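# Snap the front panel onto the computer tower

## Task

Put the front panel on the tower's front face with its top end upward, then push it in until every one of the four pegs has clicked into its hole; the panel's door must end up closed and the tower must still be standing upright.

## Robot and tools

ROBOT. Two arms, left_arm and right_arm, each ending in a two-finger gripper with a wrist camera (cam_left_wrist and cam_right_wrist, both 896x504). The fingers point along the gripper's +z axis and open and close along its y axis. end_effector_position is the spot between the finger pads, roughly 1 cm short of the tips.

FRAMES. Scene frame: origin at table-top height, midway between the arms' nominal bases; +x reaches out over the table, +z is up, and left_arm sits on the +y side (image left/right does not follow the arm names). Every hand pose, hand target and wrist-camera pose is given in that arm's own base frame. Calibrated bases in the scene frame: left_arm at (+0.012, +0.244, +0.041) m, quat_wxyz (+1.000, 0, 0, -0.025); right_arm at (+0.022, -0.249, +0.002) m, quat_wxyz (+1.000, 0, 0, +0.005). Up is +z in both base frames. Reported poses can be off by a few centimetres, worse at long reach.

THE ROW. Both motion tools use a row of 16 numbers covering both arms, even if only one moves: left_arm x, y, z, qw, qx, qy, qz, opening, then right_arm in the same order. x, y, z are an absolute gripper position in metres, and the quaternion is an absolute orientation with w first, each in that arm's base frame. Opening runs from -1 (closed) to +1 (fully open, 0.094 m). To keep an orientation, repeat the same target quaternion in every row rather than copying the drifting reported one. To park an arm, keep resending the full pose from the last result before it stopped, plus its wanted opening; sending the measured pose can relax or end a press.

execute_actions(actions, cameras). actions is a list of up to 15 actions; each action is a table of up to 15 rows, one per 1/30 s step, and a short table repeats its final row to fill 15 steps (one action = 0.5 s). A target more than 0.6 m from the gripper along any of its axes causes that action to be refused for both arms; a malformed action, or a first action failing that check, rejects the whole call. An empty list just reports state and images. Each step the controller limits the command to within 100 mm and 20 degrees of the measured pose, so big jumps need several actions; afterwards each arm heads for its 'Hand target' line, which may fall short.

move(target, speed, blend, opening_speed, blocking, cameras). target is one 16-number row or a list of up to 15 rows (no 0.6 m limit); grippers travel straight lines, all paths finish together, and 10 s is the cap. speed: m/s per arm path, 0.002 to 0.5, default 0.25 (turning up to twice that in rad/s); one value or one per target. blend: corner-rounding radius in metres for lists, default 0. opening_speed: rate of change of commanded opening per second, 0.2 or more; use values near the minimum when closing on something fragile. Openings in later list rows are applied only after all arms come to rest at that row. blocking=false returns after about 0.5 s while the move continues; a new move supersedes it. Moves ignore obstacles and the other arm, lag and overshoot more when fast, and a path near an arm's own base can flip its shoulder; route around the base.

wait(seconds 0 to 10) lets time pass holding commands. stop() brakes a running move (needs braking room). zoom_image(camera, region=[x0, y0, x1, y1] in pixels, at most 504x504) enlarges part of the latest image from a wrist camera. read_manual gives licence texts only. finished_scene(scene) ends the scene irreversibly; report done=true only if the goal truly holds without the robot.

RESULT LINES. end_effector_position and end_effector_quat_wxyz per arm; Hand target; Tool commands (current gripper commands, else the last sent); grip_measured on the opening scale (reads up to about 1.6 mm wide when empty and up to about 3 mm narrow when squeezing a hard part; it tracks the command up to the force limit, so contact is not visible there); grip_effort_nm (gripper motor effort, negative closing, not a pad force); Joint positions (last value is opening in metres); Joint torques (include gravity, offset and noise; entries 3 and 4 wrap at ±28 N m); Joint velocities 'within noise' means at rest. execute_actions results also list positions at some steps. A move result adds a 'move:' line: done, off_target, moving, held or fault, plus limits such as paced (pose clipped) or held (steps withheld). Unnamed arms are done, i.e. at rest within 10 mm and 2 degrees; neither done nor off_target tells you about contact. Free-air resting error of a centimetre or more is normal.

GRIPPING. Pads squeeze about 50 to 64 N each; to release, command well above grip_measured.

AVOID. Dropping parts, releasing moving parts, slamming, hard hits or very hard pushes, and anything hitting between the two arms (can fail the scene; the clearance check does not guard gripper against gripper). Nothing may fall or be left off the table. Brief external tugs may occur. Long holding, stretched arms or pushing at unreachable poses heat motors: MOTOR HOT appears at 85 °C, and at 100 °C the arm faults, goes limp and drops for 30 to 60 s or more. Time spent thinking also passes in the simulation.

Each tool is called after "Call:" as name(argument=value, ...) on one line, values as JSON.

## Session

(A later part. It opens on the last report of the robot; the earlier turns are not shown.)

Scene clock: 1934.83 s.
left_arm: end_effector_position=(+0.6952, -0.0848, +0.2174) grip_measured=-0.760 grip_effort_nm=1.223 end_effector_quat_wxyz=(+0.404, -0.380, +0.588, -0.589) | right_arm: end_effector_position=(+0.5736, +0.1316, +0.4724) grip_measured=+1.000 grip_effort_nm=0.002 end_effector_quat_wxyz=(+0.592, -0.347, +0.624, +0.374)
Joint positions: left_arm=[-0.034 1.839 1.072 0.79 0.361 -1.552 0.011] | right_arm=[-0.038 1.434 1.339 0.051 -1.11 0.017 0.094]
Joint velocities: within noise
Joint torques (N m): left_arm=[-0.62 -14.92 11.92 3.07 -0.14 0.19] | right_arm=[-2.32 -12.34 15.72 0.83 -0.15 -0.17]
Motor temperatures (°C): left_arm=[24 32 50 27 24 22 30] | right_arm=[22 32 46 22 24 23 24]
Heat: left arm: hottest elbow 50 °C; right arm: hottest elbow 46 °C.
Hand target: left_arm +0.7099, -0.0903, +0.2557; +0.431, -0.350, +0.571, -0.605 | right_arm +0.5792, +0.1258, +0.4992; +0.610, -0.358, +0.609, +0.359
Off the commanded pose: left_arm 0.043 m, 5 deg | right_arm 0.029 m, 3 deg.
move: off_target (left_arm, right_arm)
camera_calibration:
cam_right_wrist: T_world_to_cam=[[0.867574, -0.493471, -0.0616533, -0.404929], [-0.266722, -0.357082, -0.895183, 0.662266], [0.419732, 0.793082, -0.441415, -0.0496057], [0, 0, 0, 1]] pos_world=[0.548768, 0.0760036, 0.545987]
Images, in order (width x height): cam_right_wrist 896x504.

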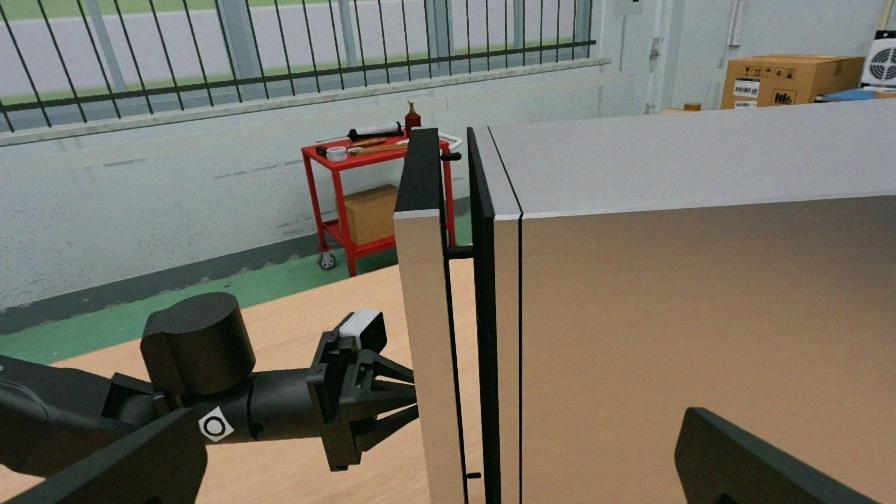

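Call:
move(target=[0.7136, -0.0942, 0.2462, 0.41590, -0.35607, 0.58346, -0.59985, -0.735, 0.5810, 0.1260, 0.5000, 0.60926, -0.35889, 0.60926, 0.35889, 1.0], speed=0.05, cameras=["cam_right_wrist"])

Call:
zoom_image(camera="cam_right_wrist", region=[380, 110, 560, 290])

Call:
zoom_image(camera="cam_right_wrist", region=[400, 324, 580, 504])

Scene clock: 2029.73 s.
left_arm: end_effector_position=(+0.6952, -0.0876, +0.2130) grip_measured=-0.760 grip_effort_nm=1.228 end_effector_quat_wxyz=(+0.396, -0.382, +0.594, -0.587) | right_arm: end_effector_position=(+0.5736, +0.1316, +0.4723) grip_measured=+1.000 grip_effort_nm=0.007 end_effector_quat_wxyz=(+0.592, -0.347, +0.624, +0.374)
Joint positions: left_arm=[-0.036 1.841 1.075 0.768 0.37 -1.55 0.011] | right_arm=[-0.038 1.434 1.34 0.049 -1.11 0.016 0.094]
Joint velocities: within noise
Joint torques (N m): left_arm=[-0.62 -14.8 11.82 2.58 0.04 0.22] | right_arm=[-1.85 -11.93 15.9 0.61 -0.07 -0.18]
Motor temperatures (°C): left_arm=[24 30 52 27 24 22 30] | right_arm=[22 32 63 22 24 23 24]
Heat: left arm: hottest elbow 52 °C; right arm: hottest elbow 63 °C.
Hand target: left_arm +0.7104, -0.0938, +0.2465; +0.416, -0.356, +0.583, -0.600 | right_arm +0.5793, +0.1257, +0.4993; +0.610, -0.358, +0.609, +0.359
Off the commanded pose: left_arm 0.039 m, 4 deg | right_arm 0.029 m, 3 deg.
move: off_target (left_arm, right_arm)
camera_calibration:
cam_right_wrist: T_world_to_cam=[[0.867601, -0.493488, -0.0611446, -0.40519], [-0.266535, -0.357704, -0.89499, 0.662127], [0.419795, 0.792791, -0.441876, -0.0493996], [0, 0, 0, 1]] pos_world=[0.548761, 0.0760532, 0.545993]
Images, in order (width x height): cam_right_wrist 896x504.

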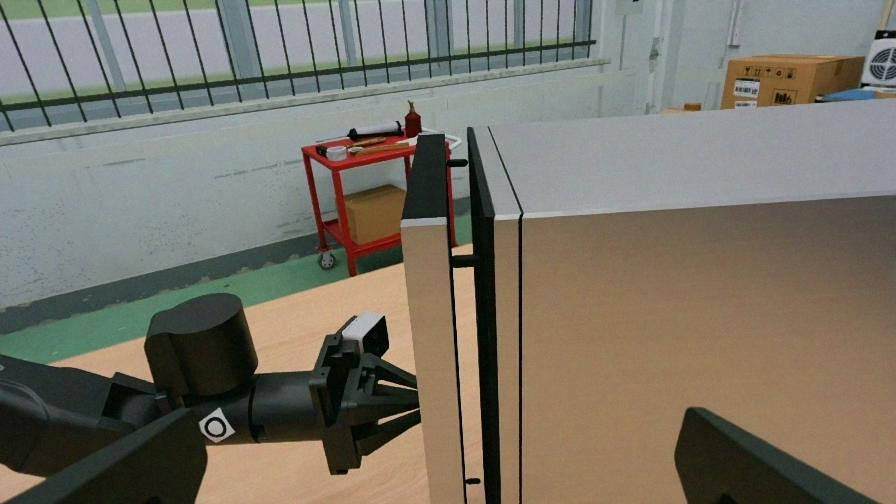

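Scaled by 2.800 from the camera's 896x504 image, which has a finer 1280x720 frame.

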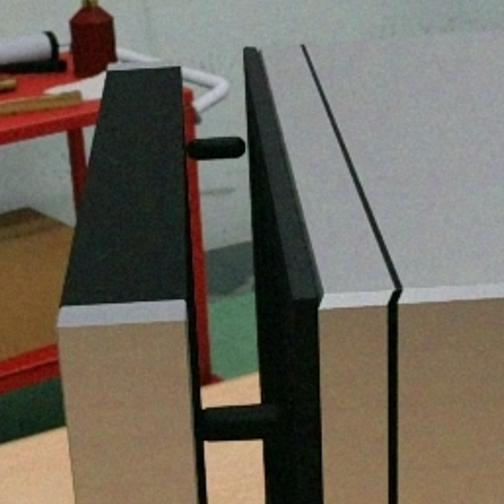

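Scaled by 2.800 from the camera's 896x504 image, which has a finer 1280x720 frame.

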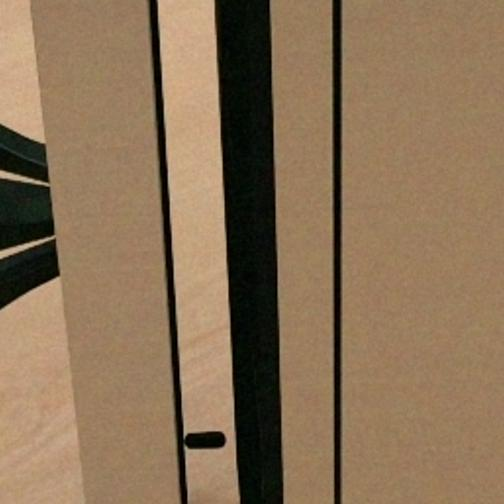

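Call:
move(target=[0.7173, -0.0957, 0.2541, 0.42388, -0.34693, 0.57512, -0.60762, -0.735, 0.5810, 0.1260, 0.5000, 0.60926, -0.35889, 0.60926, 0.35889, 1.0], speed=0.04, cameras=["cam_right_wrist"])

Call:
zoom_image(camera="cam_right_wrist", region=[380, 110, 560, 290])

Call:
zoom_image(camera="cam_right_wrist", region=[400, 324, 580, 504])

Scene clock: 2062.93 s.
left_arm: end_effector_position=(+0.6972, -0.0883, +0.2138) grip_measured=-0.760 grip_effort_nm=1.219 end_effector_quat_wxyz=(+0.397, -0.380, +0.593, -0.588) | right_arm: end_effector_position=(+0.5735, +0.1317, +0.4723) grip_measured=+1.000 grip_effort_nm=-0.002 end_effector_quat_wxyz=(+0.592, -0.348, +0.624, +0.374)
Joint positions: left_arm=[-0.036 1.846 1.081 0.772 0.372 -1.55 0.011] | right_arm=[-0.038 1.434 1.34 0.049 -1.11 0.015 0.094]
Joint velocities: within noise
Joint torques (N m): left_arm=[-1.03 -14.27 12.15 3.33 -0.08 0.18] | right_arm=[-1.96 -12.1 15.99 0.91 -0.11 -0.22]
Motor temperatures (°C): left_arm=[24 31 49 26 24 22 30] | right_arm=[22 32 64 22 24 23 24]
Heat: left arm: hottest elbow 49 °C; right arm: hottest elbow 64 °C.
Hand target: left_arm +0.7130, -0.0953, +0.2543; +0.424, -0.347, +0.575, -0.608 | right_arm +0.5792, +0.1258, +0.4993; +0.610, -0.359, +0.609, +0.359
Off the commanded pose: left_arm 0.046 m, 6 deg | right_arm 0.029 m, 3 deg.
move: off_target (left_arm, right_arm)
camera_calibration:
cam_right_wrist: T_world_to_cam=[[0.86779, -0.49316, -0.0611097, -0.405293], [-0.266437, -0.357943, -0.894924, 0.662017], [0.419466, 0.792887, -0.442015, -0.0491824], [0, 0, 0, 1]] pos_world=[0.548726, 0.0760861, 0.545948]
Images, in order (width x height): cam_right_wrist 896x504.

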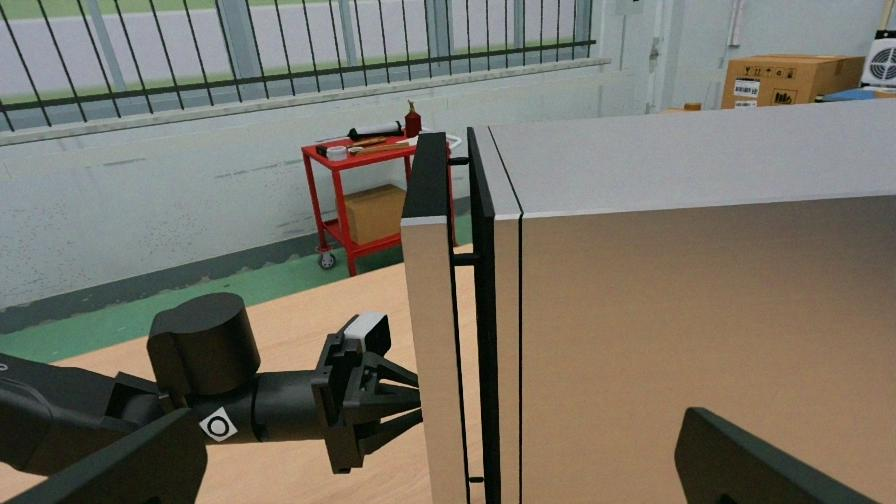

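Scaled by 2.800 from the camera's 896x504 image, which has a finer 1280x720 frame.

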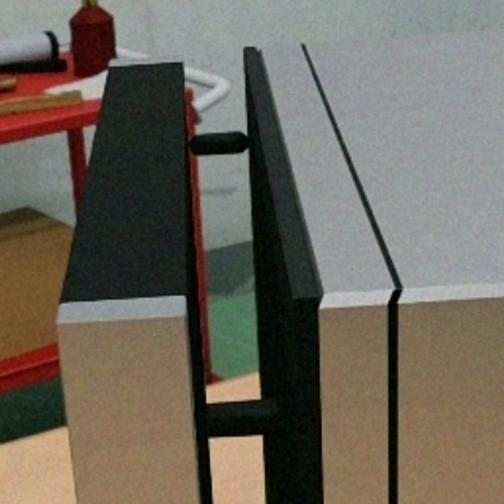

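Scaled by 2.800 from the camera's 896x504 image, which has a finer 1280x720 frame.

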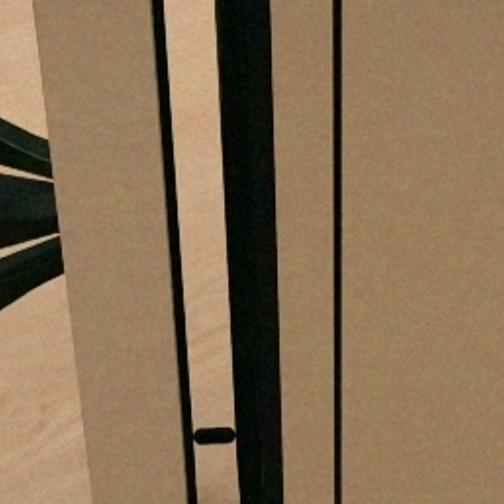

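Call:
move(target=[[0.7178, -0.0957, 0.2563, 0.42459, -0.34623, 0.57396, -0.60863, -0.735, 0.5810, 0.1260, 0.5000, 0.60926, -0.35889, 0.60926, 0.35889, 1.0], [0.7224, -0.0976, 0.2563, 0.42565, -0.34723, 0.57335, -0.60789, -0.735, 0.5810, 0.1260, 0.5000, 0.60926, -0.35889, 0.60926, 0.35889, 1.0]], speed=0.03, cameras=["cam_right_wrist"])

Call:
zoom_image(camera="cam_right_wrist", region=[380, 110, 560, 290])

Call:
zoom_image(camera="cam_right_wrist", region=[400, 324, 580, 504])

Scene clock: 2130.33 s.
left_arm: end_effector_position=(+0.6976, -0.0883, +0.2138) grip_measured=-0.760 grip_effort_nm=1.233 end_effector_quat_wxyz=(+0.397, -0.380, +0.593, -0.589) | right_arm: end_effector_position=(+0.5735, +0.1317, +0.4723) grip_measured=+1.000 grip_effort_nm=0.002 end_effector_quat_wxyz=(+0.592, -0.348, +0.624, +0.374)
Joint positions: left_arm=[-0.036 1.847 1.082 0.773 0.372 -1.55 0.011] | right_arm=[-0.038 1.434 1.34 0.049 -1.11 0.015 0.094]
Joint velocities: within noise
Joint torques (N m): left_arm=[-1.08 -13.98 13.19 3.15 -0.38 0.14] | right_arm=[-2.08 -12.45 16.05 0.77 -0.11 -0.18]
Motor temperatures (°C): left_arm=[24 32 48 27 24 22 30] | right_arm=[22 32 66 22 24 23 24]
Heat: left arm: hottest elbow 48 °C; right arm: hottest elbow 66 °C.
Hand target: left_arm +0.7170, -0.0971, +0.2564; +0.425, -0.348, +0.573, -0.608 | right_arm +0.5792, +0.1258, +0.4993; +0.609, -0.359, +0.609, +0.359
Off the commanded pose: left_arm 0.050 m, 6 deg | right_arm 0.029 m, 3 deg.
move: off_target (left_arm, right_arm)
camera_calibration:
cam_right_wrist: T_world_to_cam=[[0.86779, -0.49316, -0.0611097, -0.405293], [-0.266437, -0.357943, -0.894924, 0.662017], [0.419466, 0.792887, -0.442015, -0.0491824], [0, 0, 0, 1]] pos_world=[0.548726, 0.0760861, 0.545948]
Images, in order (width x height): cam_right_wrist 896x504.

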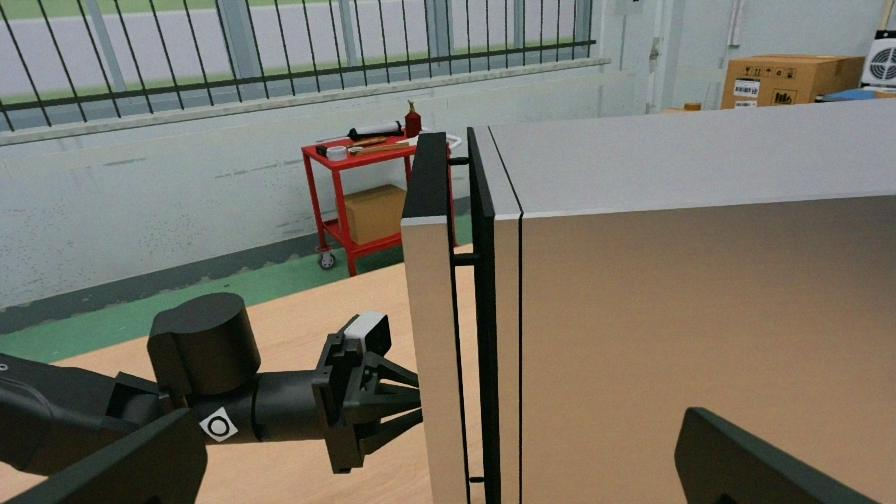

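Scaled by 2.800 from the camera's 896x504 image, which has a finer 1280x720 frame.

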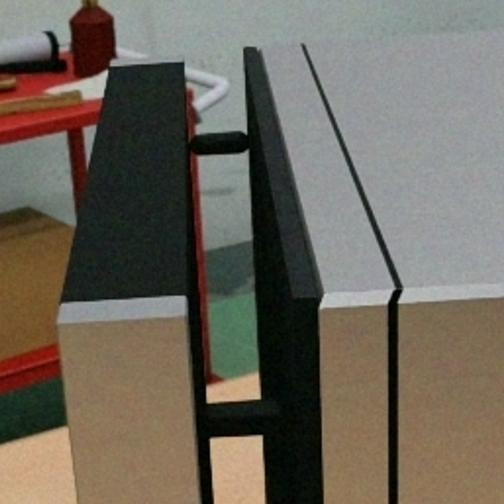

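Scaled by 2.800 from the camera's 896x504 image, which has a finer 1280x720 frame.

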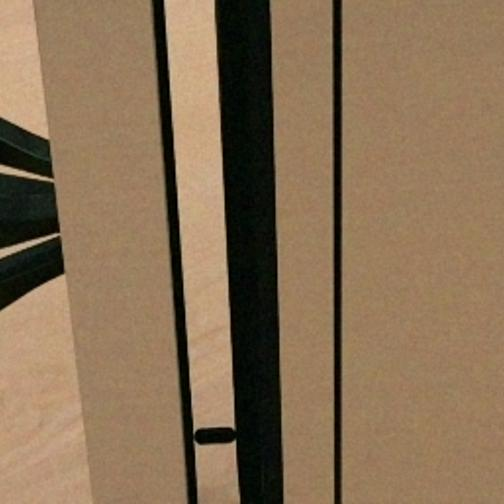

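Call:
move(target=[0.7190, -0.0962, 0.2605, 0.42565, -0.34723, 0.57335, -0.60789, -0.735, 0.5810, 0.1260, 0.5000, 0.60926, -0.35889, 0.60926, 0.35889, 1.0], speed=0.03, cameras=["cam_right_wrist"])

Call:
zoom_image(camera="cam_right_wrist", region=[380, 110, 560, 290])

Scene clock: 2153.00 s.
left_arm: end_effector_position=(+0.6976, -0.0883, +0.2138) grip_measured=-0.760 grip_effort_nm=1.223 end_effector_quat_wxyz=(+0.397, -0.380, +0.593, -0.589) | right_arm: end_effector_position=(+0.5735, +0.1317, +0.4723) grip_measured=+1.000 grip_effort_nm=0.002 end_effector_quat_wxyz=(+0.592, -0.348, +0.624, +0.374)
Joint positions: left_arm=[-0.036 1.847 1.082 0.773 0.372 -1.55 0.011] | right_arm=[-0.038 1.434 1.34 0.049 -1.11 0.015 0.094]
Joint velocities: within noise
Joint torques (N m): left_arm=[-0.73 -15.27 12.7 2.96 -0.31 0.12] | right_arm=[-1.55 -12.22 15.92 0.85 -0.09 -0.19]
Motor temperatures (°C): left_arm=[24 32 50 27 24 22 30] | right_arm=[22 32 67 22 24 23 24]
Heat: left arm: hottest elbow 50 °C; right arm: hottest elbow 67 °C.
Hand target: left_arm +0.7140, -0.0957, +0.2606; +0.425, -0.348, +0.573, -0.608 | right_arm +0.5792, +0.1258, +0.4993; +0.609, -0.359, +0.609, +0.359
Off the commanded pose: left_arm 0.052 m, 6 deg | right_arm 0.029 m, 3 deg.
move: off_target (left_arm, right_arm)
camera_calibration:
cam_right_wrist: T_world_to_cam=[[0.86779, -0.49316, -0.0611097, -0.405293], [-0.266437, -0.357943, -0.894924, 0.662017], [0.419466, 0.792887, -0.442015, -0.0491824], [0, 0, 0, 1]] pos_world=[0.548726, 0.0760861, 0.545948]
Images, in order (width x height): cam_right_wrist 896x504.

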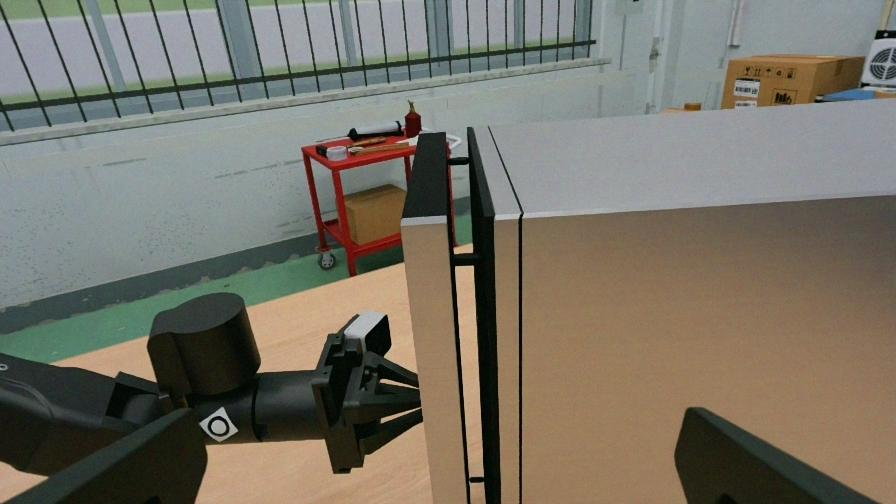

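Scaled by 2.800 from the camera's 896x504 image, which has a finer 1280x720 frame.

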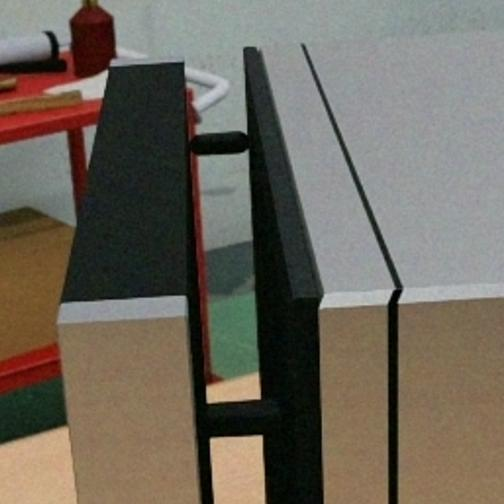

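Call:
move(target=[0.7134, -0.0960, 0.2677, 0.43205, -0.34089, 0.56622, -0.61361, -0.735, 0.5810, 0.1260, 0.5000, 0.60926, -0.35889, 0.60926, 0.35889, 1.0], speed=0.03, cameras=["cam_right_wrist"])

Call:
zoom_image(camera="cam_right_wrist", region=[380, 110, 560, 290])

Scene clock: 2209.83 s.
left_arm: end_effector_position=(+0.6976, -0.0885, +0.2157) grip_measured=-0.760 grip_effort_nm=1.223 end_effector_quat_wxyz=(+0.399, -0.377, +0.592, -0.590) | right_arm: end_effector_position=(+0.5735, +0.1317, +0.4723) grip_measured=+1.000 grip_effort_nm=0.002 end_effector_quat_wxyz=(+0.592, -0.348, +0.624, +0.374)
Joint positions: left_arm=[-0.037 1.847 1.082 0.781 0.372 -1.55 0.011] | right_arm=[-0.038 1.434 1.34 0.049 -1.11 0.015 0.094]
Joint velocities: within noise
Joint torques (N m): left_arm=[-0.73 -15.79 11.62 3.71 -0.35 0.11] | right_arm=[-2.37 -11.75 15.82 0.92 -0.15 -0.18]
Motor temperatures (°C): left_arm=[24 33 52 27 24 22 30] | right_arm=[22 32 68 22 24 23 24]
Heat: left arm: hottest elbow 52 °C; right arm: hottest elbow 68 °C.
Hand target: left_arm +0.7088, -0.0957, +0.2674; +0.432, -0.341, +0.566, -0.614 | right_arm +0.5792, +0.1258, +0.4993; +0.609, -0.359, +0.609, +0.359
Off the commanded pose: left_arm 0.055 m, 7 deg | right_arm 0.029 m, 3 deg.
move: off_target (left_arm, right_arm)
camera_calibration:
cam_right_wrist: T_world_to_cam=[[0.86779, -0.49316, -0.0611097, -0.405293], [-0.266437, -0.357943, -0.894924, 0.662017], [0.419466, 0.792887, -0.442015, -0.0491824], [0, 0, 0, 1]] pos_world=[0.548726, 0.0760861, 0.545948]
Images, in order (width x height): cam_right_wrist 896x504.

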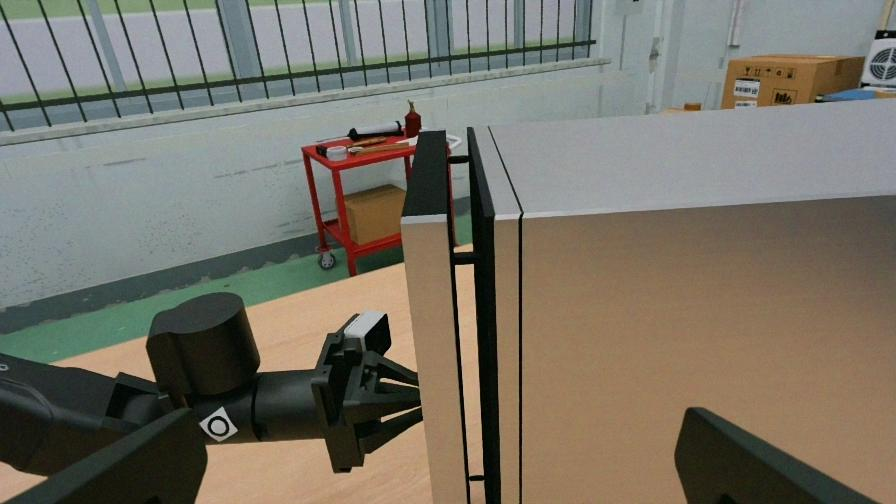

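Scaled by 2.800 from the camera's 896x504 image, which has a finer 1280x720 frame.

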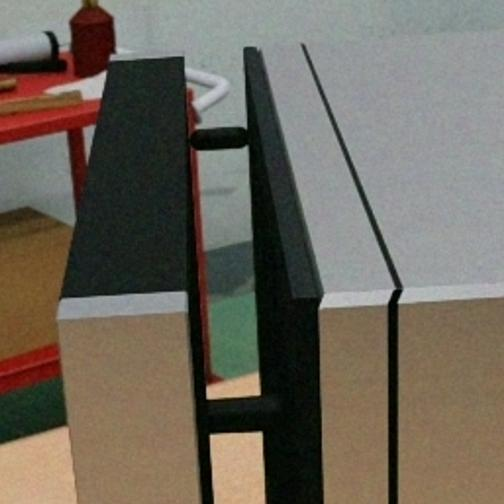

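Call:
move(target=[0.7213, -0.0984, 0.2581, 0.42652, -0.34628, 0.56953, -0.61140, -0.735, 0.5810, 0.1260, 0.5000, 0.60926, -0.35889, 0.60926, 0.35889, 1.0], speed=0.02, cameras=["cam_right_wrist"])

Call:
zoom_image(camera="cam_right_wrist", region=[380, 110, 560, 290])

Call:
zoom_image(camera="cam_right_wrist", region=[400, 324, 580, 504])

Scene clock: 2230.43 s.
left_arm: end_effector_position=(+0.6976, -0.0885, +0.2157) grip_measured=-0.760 grip_effort_nm=1.223 end_effector_quat_wxyz=(+0.400, -0.377, +0.591, -0.590) | right_arm: end_effector_position=(+0.5735, +0.1317, +0.4723) grip_measured=+1.000 grip_effort_nm=0.007 end_effector_quat_wxyz=(+0.592, -0.348, +0.624, +0.374)
Joint positions: left_arm=[-0.037 1.847 1.082 0.782 0.37 -1.55 0.011] | right_arm=[-0.038 1.434 1.34 0.049 -1.11 0.015 0.094]
Joint velocities: within noise
Joint torques (N m): left_arm=[-1.14 -14.33 13.03 3.3 -0.37 0.1] | right_arm=[-1.73 -12.45 15.76 0.81 -0.12 -0.2]
Motor temperatures (°C): left_arm=[24 33 51 27 24 22 30] | right_arm=[22 32 68 22 24 23 24]
Heat: left arm: hottest elbow 51 °C; right arm: hottest elbow 68 °C.
Hand target: left_arm +0.7160, -0.0979, +0.2583; +0.426, -0.347, +0.569, -0.612 | right_arm +0.5793, +0.1258, +0.4993; +0.609, -0.359, +0.609, +0.359
Off the commanded pose: left_arm 0.050 m, 6 deg | right_arm 0.029 m, 3 deg.
move: off_target (left_arm, right_arm)
camera_calibration:
cam_right_wrist: T_world_to_cam=[[0.86779, -0.49316, -0.0611097, -0.405293], [-0.266437, -0.357943, -0.894924, 0.662017], [0.419466, 0.792887, -0.442015, -0.0491824], [0, 0, 0, 1]] pos_world=[0.548726, 0.0760861, 0.545948]
Images, in order (width x height): cam_right_wrist 896x504.

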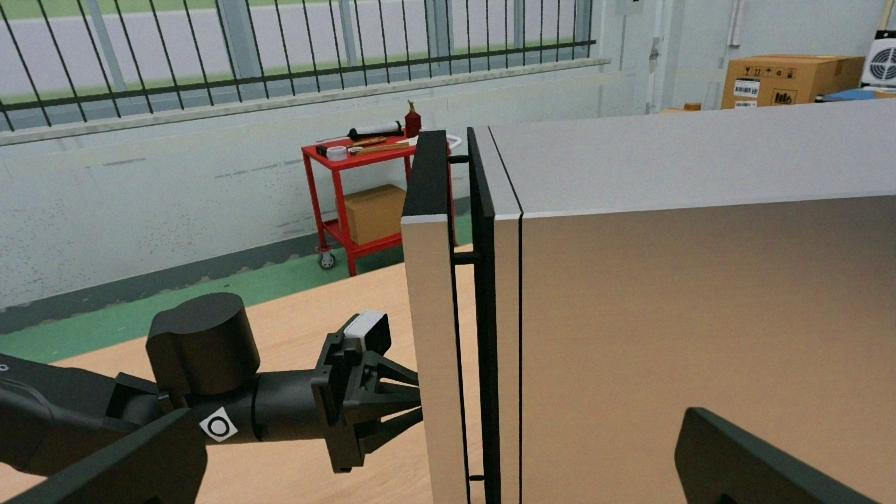

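Scaled by 2.800 from the camera's 896x504 image, which has a finer 1280x720 frame.

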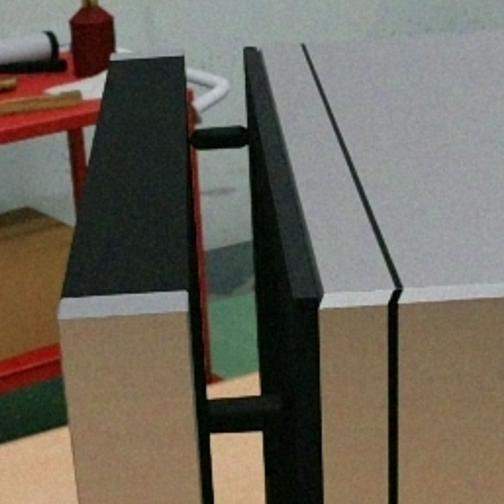

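Scaled by 2.800 from the camera's 896x504 image, which has a finer 1280x720 frame.

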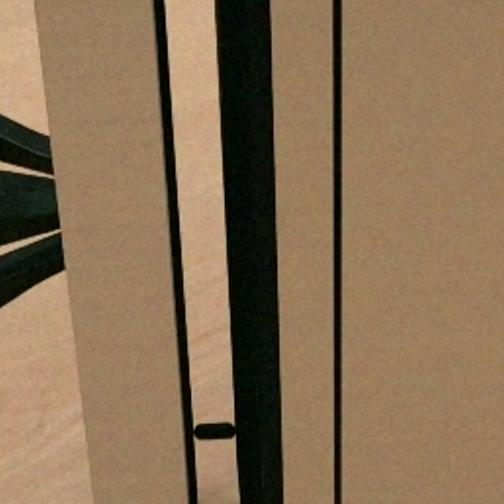

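Call:
move(target=[0.7213, -0.0984, 0.2581, 0.42652, -0.34628, 0.56953, -0.61140, -0.735, 0.5920, 0.2540, 0.5450, 0.47686, -0.26042, 0.82595, 0.15035, 1.0], speed=0.15, cameras=["cam_right_wrist"])

Scene clock: 2262.80 s.
left_arm: end_effector_position=(+0.6976, -0.0885, +0.2157) grip_measured=-0.760 grip_effort_nm=1.223 end_effector_quat_wxyz=(+0.400, -0.377, +0.591, -0.590) | right_arm: end_effector_position=(+0.5913, +0.2485, +0.5177) grip_measured=+1.000 grip_effort_nm=0.002 end_effector_quat_wxyz=(+0.459, -0.264, +0.836, +0.146)
Joint positions: left_arm=[-0.037 1.847 1.082 0.782 0.37 -1.55 0.011] | right_arm=[0.337 1.554 1.93 -0.959 -0.233 -0.149 0.094]
Joint velocities: within noise
Joint torques (N m): left_arm=[-0.85 -14.21 12.94 3.33 -0.39 0.1] | right_arm=[-0.62 -13.45 15.27 0.98 0.05 0.07]
Motor temperatures (°C): left_arm=[24 33 52 27 24 21 30] | right_arm=[22 32 68 22 24 23 24]
Heat: left arm: hottest elbow 52 °C; right arm: hottest elbow 68 °C.
Hand target: left_arm +0.7160, -0.0979, +0.2583; +0.426, -0.347, +0.569, -0.612 | right_arm +0.5907, +0.2535, +0.5445; +0.477, -0.260, +0.826, +0.151
Off the commanded pose: left_arm 0.050 m, 6 deg | right_arm 0.028 m, 2 deg.
move: off_target (left_arm, right_arm)
camera_calibration:
cam_right_wrist: T_world_to_cam=[[0.560535, -0.828126, 0.00287093, -0.12855], [-0.697263, -0.473823, -0.537881, 0.847939], [0.446793, 0.299499, -0.843016, 0.184873], [0, 0, 0, 1]] pos_world=[0.580694, 0.239948, 0.61231]
Images, in order (width x height): cam_right_wrist 896x504.

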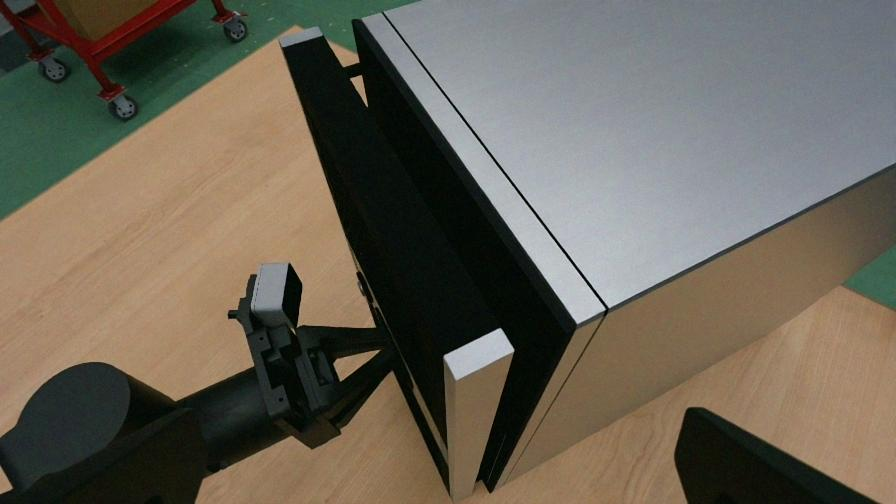

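Call:
zoom_image(camera="cam_right_wrist", region=[440, 280, 640, 400])

Call:
zoom_image(camera="cam_right_wrist", region=[270, 5, 430, 105])

Scaled by 2.520 from the camera's 896x504 image, which has a finer 1280x720 frame.

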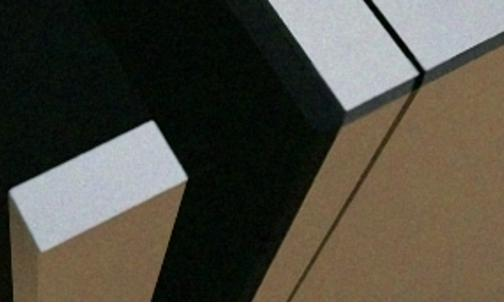

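Scaled by 3.150 from the camera's 896x504 image, which has a finer 1280x720 frame.

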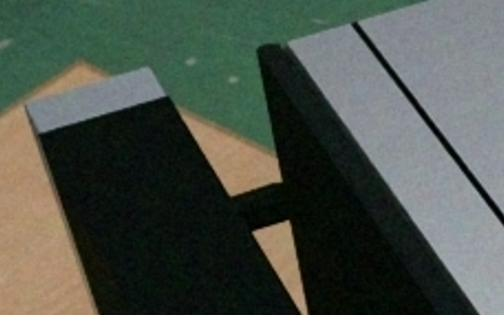

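Call:
move(target=[0.7050, -0.1003, 0.2903, 0.44093, -0.33104, 0.55643, -0.62160, -0.735, 0.5920, 0.2540, 0.5450, 0.47686, -0.26042, 0.82595, 0.15035, 1.0], speed=0.06, cameras=["cam_right_wrist"])

Call:
zoom_image(camera="cam_right_wrist", region=[440, 280, 640, 400])

Call:
zoom_image(camera="cam_right_wrist", region=[270, 5, 430, 105])

Scene clock: 2362.17 s.
left_arm: end_effector_position=(+0.6977, -0.0910, +0.2178) grip_measured=-0.760 grip_effort_nm=1.233 end_effector_quat_wxyz=(+0.403, -0.376, +0.589, -0.591) | right_arm: end_effector_position=(+0.5912, +0.2485, +0.5181) grip_measured=+1.000 grip_effort_nm=0.002 end_effector_quat_wxyz=(+0.459, -0.264, +0.836, +0.146)
Joint positions: left_arm=[-0.043 1.846 1.082 0.789 0.361 -1.55 0.011] | right_arm=[0.337 1.554 1.931 -0.959 -0.233 -0.149 0.094]
Joint velocities: within noise
Joint torques (N m): left_arm=[-1.55 -18.37 10.85 3.99 -0.21 0.08] | right_arm=[-0.85 -13.39 15.25 1.07 0.03 0.07]
Motor temperatures (°C): left_arm=[24 32 53 27 24 21 30] | right_arm=[22 32 60 22 24 23 24]
Heat: left arm: hottest elbow 53 °C; right arm: hottest elbow 60 °C.
Hand target: left_arm +0.7003, -0.0997, +0.2891; +0.440, -0.331, +0.556, -0.622 | right_arm +0.5907, +0.2535, +0.5443; +0.477, -0.260, +0.826, +0.151
Off the commanded pose: left_arm 0.073 m, 8 deg | right_arm 0.027 m, 2 deg.
move: off_target (left_arm, right_arm)
camera_calibration:
cam_right_wrist: T_world_to_cam=[[0.560365, -0.828241, 0.00264618, -0.128291], [-0.697266, -0.473471, -0.538187, 0.848153], [0.447002, 0.299736, -0.842821, 0.184912], [0, 0, 0, 1]] pos_world=[0.580622, 0.239894, 0.612652]
Images, in order (width x height): cam_right_wrist 896x504.

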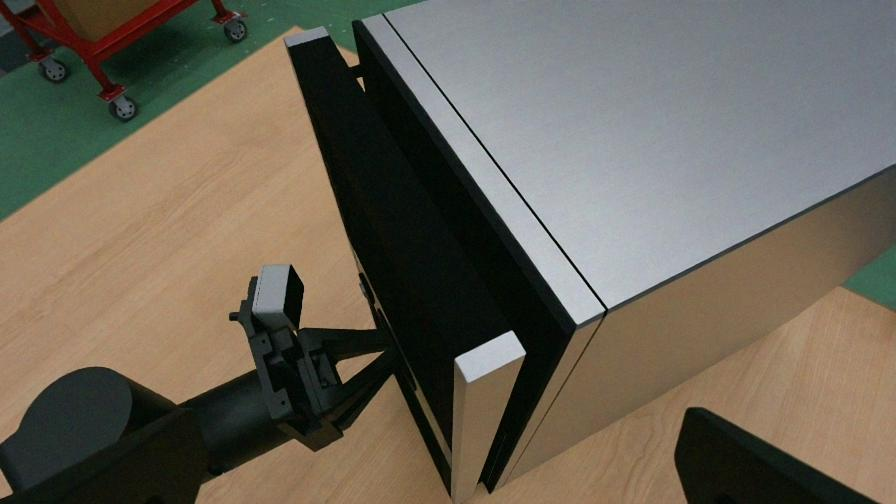

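Scaled by 2.520 from the camera's 896x504 image, which has a finer 1280x720 frame.

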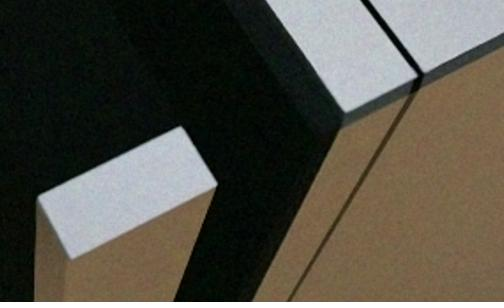

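Scaled by 3.150 from the camera's 896x504 image, which has a finer 1280x720 frame.

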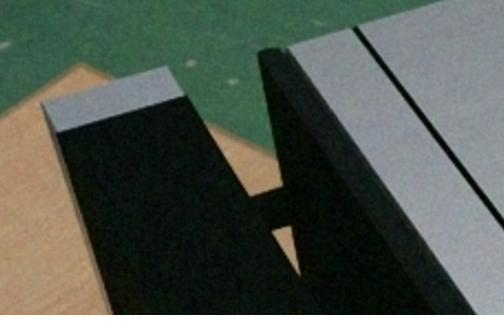

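Call:
move(target=[0.7050, -0.1003, 0.2903, 0.44093, -0.33104, 0.55643, -0.62160, -0.735, 0.5810, 0.1260, 0.5000, 0.60926, -0.35889, 0.60926, 0.35889, 1.0], speed=0.15, cameras=["cam_right_wrist"])

Call:
zoom_image(camera="cam_right_wrist", region=[380, 110, 560, 290])

Call:
zoom_image(camera="cam_right_wrist", region=[400, 324, 580, 504])

Scene clock: 2395.30 s.
left_arm: end_effector_position=(+0.6976, -0.0914, +0.2184) grip_measured=-0.760 grip_effort_nm=1.228 end_effector_quat_wxyz=(+0.403, -0.376, +0.589, -0.591) | right_arm: end_effector_position=(+0.5782, +0.1311, +0.5004) grip_measured=+1.000 grip_effort_nm=0.002 end_effector_quat_wxyz=(+0.607, -0.363, +0.609, +0.358)
Joint positions: left_arm=[-0.043 1.846 1.082 0.789 0.36 -1.55 0.011] | right_arm=[-0.039 1.441 1.409 0.018 -1.11 -0.017 0.094]
Joint velocities: within noise
Joint torques (N m): left_arm=[-0.56 -18.61 10.86 3.96 -0.2 0.07] | right_arm=[-1.85 -12.57 10.29 1.91 -0.05 0.07]
Motor temperatures (°C): left_arm=[24 34 51 27 24 21 30] | right_arm=[22 32 60 22 24 23 24]
Heat: left arm: hottest elbow 51 °C; right arm: hottest elbow 60 °C.
Hand target: left_arm +0.7003, -0.0999, +0.2892; +0.440, -0.331, +0.556, -0.622 | right_arm +0.5809, +0.1259, +0.5001; +0.609, -0.359, +0.610, +0.359
Off the commanded pose: left_arm 0.073 m, 8 deg | right_arm 0.006 m, 1 deg.
move: off_target (left_arm)
camera_calibration:
cam_right_wrist: T_world_to_cam=[[0.869475, -0.493976, -0.00129361, -0.438718], [-0.213197, -0.372895, -0.903049, 0.663402], [0.445602, 0.785454, -0.429536, -0.0586189], [0, 0, 0, 1]] pos_world=[0.54901, 0.0767059, 0.573338]
Images, in order (width x height): cam_right_wrist 896x504.

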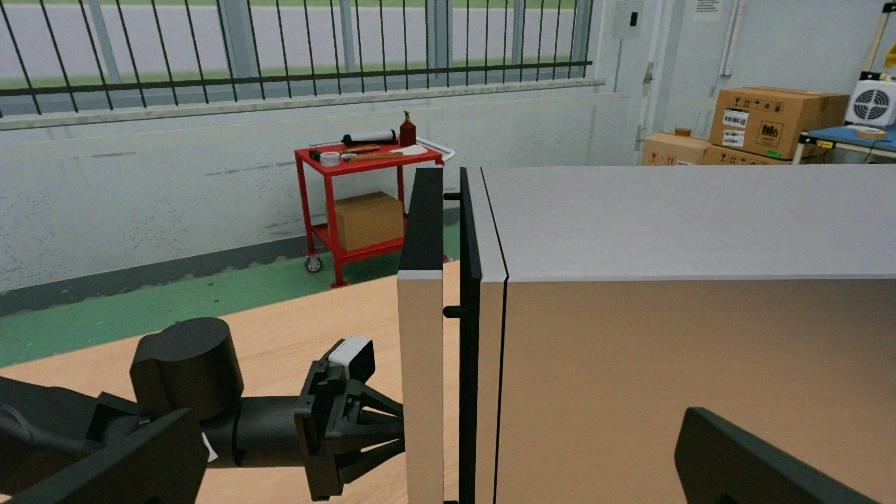

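Scaled by 2.800 from the camera's 896x504 image, which has a finer 1280x720 frame.

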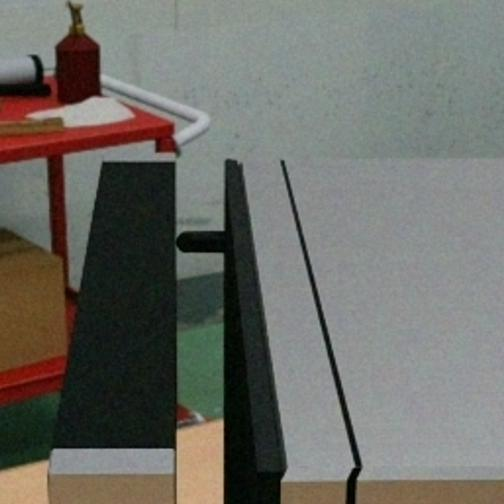

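Scaled by 2.800 from the camera's 896x504 image, which has a finer 1280x720 frame.

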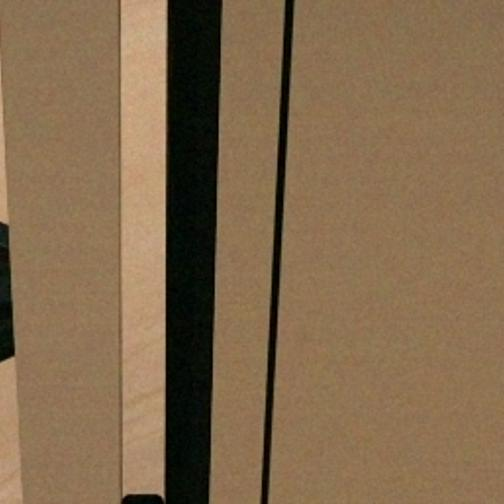

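Call:
move(target=[0.7224, -0.1032, 0.2591, 0.42511, -0.34652, 0.56770, -0.61394, -0.735, 0.5810, 0.1260, 0.5000, 0.60926, -0.35889, 0.60926, 0.35889, 1.0], speed=0.025, cameras=["cam_right_wrist"])

Call:
zoom_image(camera="cam_right_wrist", region=[380, 150, 560, 330])

Call:
zoom_image(camera="cam_right_wrist", region=[400, 324, 580, 504])

Scene clock: 2435.70 s.
left_arm: end_effector_position=(+0.7014, -0.0939, +0.2179) grip_measured=-0.759 grip_effort_nm=1.214 end_effector_quat_wxyz=(+0.402, -0.375, +0.588, -0.593) | right_arm: end_effector_position=(+0.5782, +0.1311, +0.5002) grip_measured=+1.000 grip_effort_nm=0.002 end_effector_quat_wxyz=(+0.607, -0.363, +0.609, +0.359)
Joint positions: left_arm=[-0.047 1.856 1.095 0.789 0.36 -1.552 0.011] | right_arm=[-0.039 1.441 1.409 0.018 -1.11 -0.015 0.094]
Joint velocities: within noise
Joint torques (N m): left_arm=[-1.2 -14.56 12.56 3.07 -0.18 0.04] | right_arm=[-2.26 -12.4 10.33 1.91 -0.11 0.09]
Motor temperatures (°C): left_arm=[24 34 50 27 24 21 30] | right_arm=[22 32 57 22 24 23 24]
Heat: left arm: hottest elbow 50 °C; right arm: hottest elbow 57 °C.
Hand target: left_arm +0.7178, -0.1029, +0.2592; +0.425, -0.347, +0.568, -0.614 | right_arm +0.5809, +0.1259, +0.5001; +0.609, -0.359, +0.609, +0.359
Off the commanded pose: left_arm 0.047 m, 5 deg | right_arm 0.006 m, 1 deg.
move: off_target (left_arm)
camera_calibration:
cam_right_wrist: T_world_to_cam=[[0.869467, -0.493982, -0.00281926, -0.437945], [-0.214409, -0.372232, -0.903035, 0.663877], [0.445034, 0.785764, -0.429558, -0.0583808], [0, 0, 0, 1]] pos_world=[0.549102, 0.076653, 0.573192]
Images, in order (width x height): cam_right_wrist 896x504.

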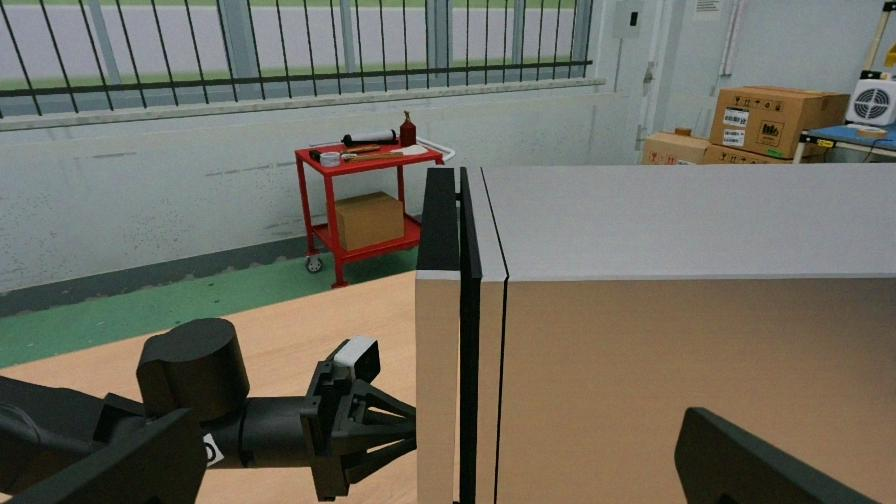

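Scaled by 2.800 from the camera's 896x504 image, which has a finer 1280x720 frame.

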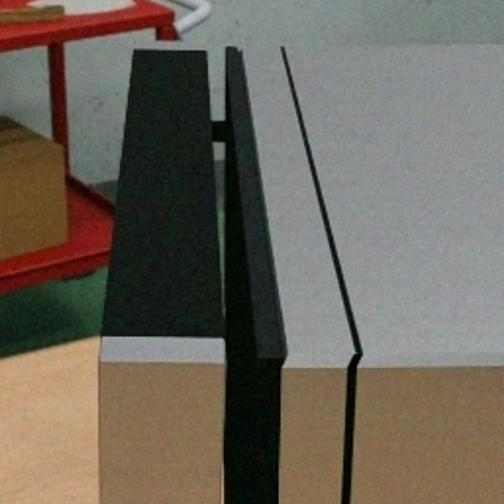

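Scaled by 2.800 from the camera's 896x504 image, which has a finer 1280x720 frame.

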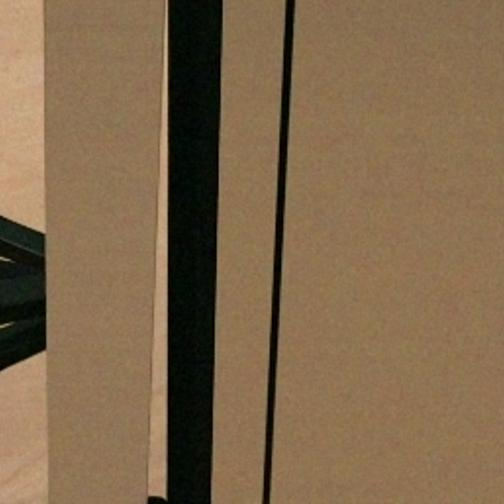

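Call:
move(target=[0.7298, -0.1063, 0.2606, 0.42847, -0.34423, 0.56504, -0.61534, -0.735, 0.5810, 0.1260, 0.5000, 0.60926, -0.35889, 0.60926, 0.35889, 1.0], speed=0.02, cameras=["cam_right_wrist"])

Call:
zoom_image(camera="cam_right_wrist", region=[380, 150, 560, 330])

Call:
zoom_image(camera="cam_right_wrist", region=[400, 324, 580, 504])

Scene clock: 2464.53 s.
left_arm: end_effector_position=(+0.7022, -0.0937, +0.2178) grip_measured=-0.759 grip_effort_nm=1.199 end_effector_quat_wxyz=(+0.403, -0.376, +0.588, -0.592) | right_arm: end_effector_position=(+0.5782, +0.1311, +0.5004) grip_measured=+1.000 grip_effort_nm=0.002 end_effector_quat_wxyz=(+0.607, -0.363, +0.609, +0.359)
Joint positions: left_arm=[-0.047 1.857 1.097 0.789 0.358 -1.552 0.011] | right_arm=[-0.039 1.441 1.409 0.02 -1.11 -0.015 0.094]
Joint velocities: within noise
Joint torques (N m): left_arm=[-1.38 -13.86 13.83 3.26 -0.41 0.05] | right_arm=[-2.26 -12.69 10.35 1.8 -0.1 0.11]
Motor temperatures (°C): left_arm=[24 34 53 27 24 21 30] | right_arm=[22 32 55 22 24 23 24]
Heat: left arm: hottest elbow 53 °C; right arm: hottest elbow 55 °C.
Hand target: left_arm +0.7234, -0.1055, +0.2608; +0.428, -0.345, +0.565, -0.616 | right_arm +0.5809, +0.1259, +0.5001; +0.609, -0.359, +0.609, +0.359
Off the commanded pose: left_arm 0.052 m, 6 deg | right_arm 0.006 m, 1 deg.
move: off_target (left_arm)
camera_calibration:
cam_right_wrist: T_world_to_cam=[[0.869469, -0.493984, -0.00184555, -0.438436], [-0.213336, -0.37212, -0.903335, 0.6636], [0.445546, 0.785816, -0.428932, -0.0589004], [0, 0, 0, 1]] pos_world=[0.549019, 0.0766439, 0.57338]
Images, in order (width x height): cam_right_wrist 896x504.

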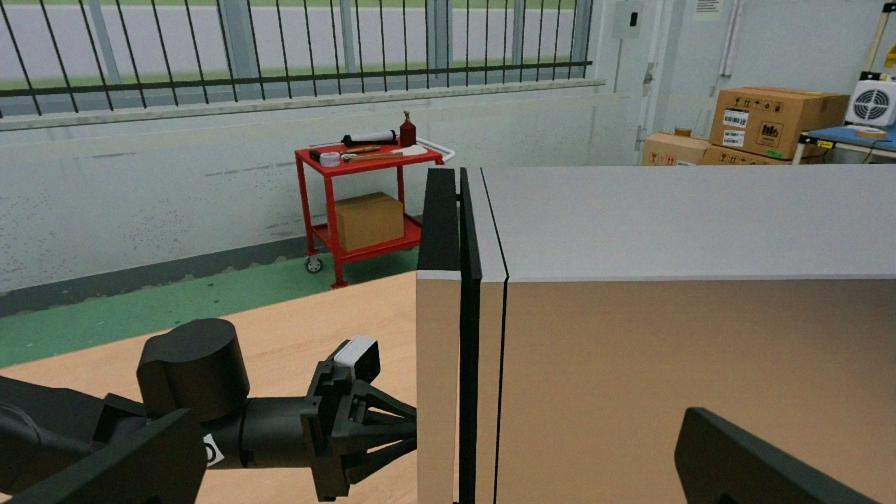

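Scaled by 2.800 from the camera's 896x504 image, which has a finer 1280x720 frame.

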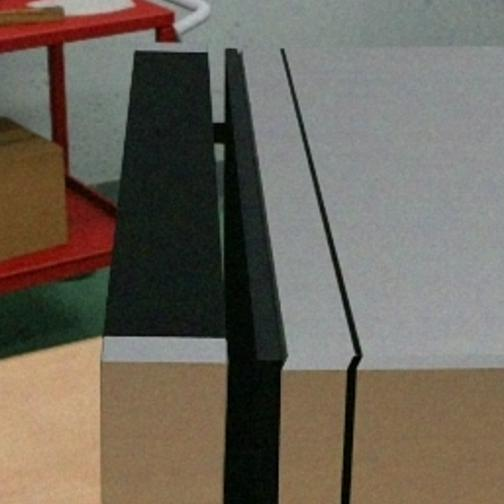

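Scaled by 2.800 from the camera's 896x504 image, which has a finer 1280x720 frame.

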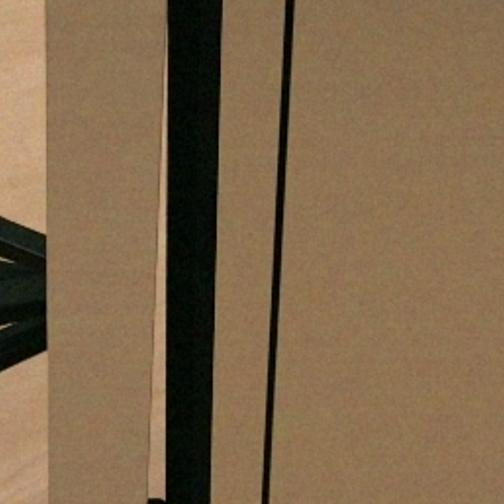

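Call:
move(target=[[0.7298, -0.1063, 0.2606, 0.42847, -0.34423, 0.56504, -0.61534, -0.735, 0.5200, 0.2150, 0.3500, 0.58257, -0.32375, 0.69427, 0.27166, 1.0], [0.7298, -0.1063, 0.2606, 0.42847, -0.34423, 0.56504, -0.61534, -0.735, 0.5470, 0.2570, 0.1000, 0.60484, -0.36630, 0.60484, 0.36630, 1.0]], speed=0.2, blend=[0.03, 0], cameras=["cam_right_wrist"])

Scene clock: 2506.63 s.
left_arm: end_effector_position=(+0.7022, -0.0937, +0.2178) grip_measured=-0.759 grip_effort_nm=1.204 end_effector_quat_wxyz=(+0.403, -0.376, +0.588, -0.593) | right_arm: end_effector_position=(+0.5388, +0.2473, +0.0844) grip_measured=+1.000 grip_effort_nm=0.002 end_effector_quat_wxyz=(+0.592, -0.361, +0.622, +0.364)
Joint positions: left_arm=[-0.047 1.857 1.097 0.789 0.358 -1.553 0.011] | right_arm=[0.208 2.005 0.839 1.114 -0.867 -0.015 0.094]
Joint velocities: within noise
Joint torques (N m): left_arm=[-1.38 -13.92 13.81 3.19 -0.45 0.08] | right_arm=[-0.73 -15.21 7.68 2.11 -0.05 0.06]
Motor temperatures (°C): left_arm=[24 32 53 27 24 21 30] | right_arm=[22 32 53 22 24 23 24]
Heat: left arm: hottest elbow 53 °C; right arm: hottest elbow 53 °C.
Hand target: left_arm +0.7234, -0.1055, +0.2608; +0.428, -0.345, +0.565, -0.616 | right_arm +0.5462, +0.2569, +0.1002; +0.605, -0.366, +0.605, +0.366
Off the commanded pose: left_arm 0.052 m, 6 deg | right_arm 0.020 m, 3 deg.
move: off_target (left_arm, right_arm)
camera_calibration:
cam_right_wrist: T_world_to_cam=[[0.870948, -0.490444, -0.0302334, -0.346858], [-0.246657, -0.383149, -0.890144, 0.342252], [0.424982, 0.782727, -0.454674, -0.297136], [0, 0, 0, 1]] pos_world=[0.512791, 0.193596, 0.159067]
Images, in order (width x height): cam_right_wrist 896x504.

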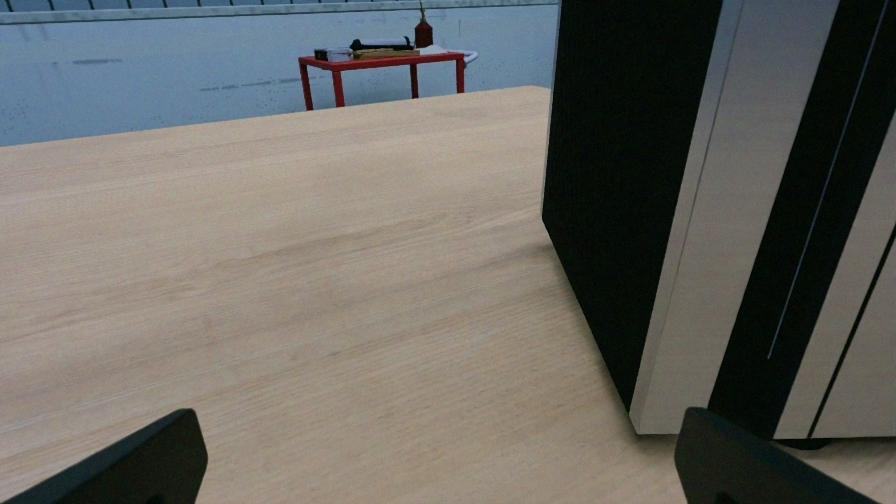

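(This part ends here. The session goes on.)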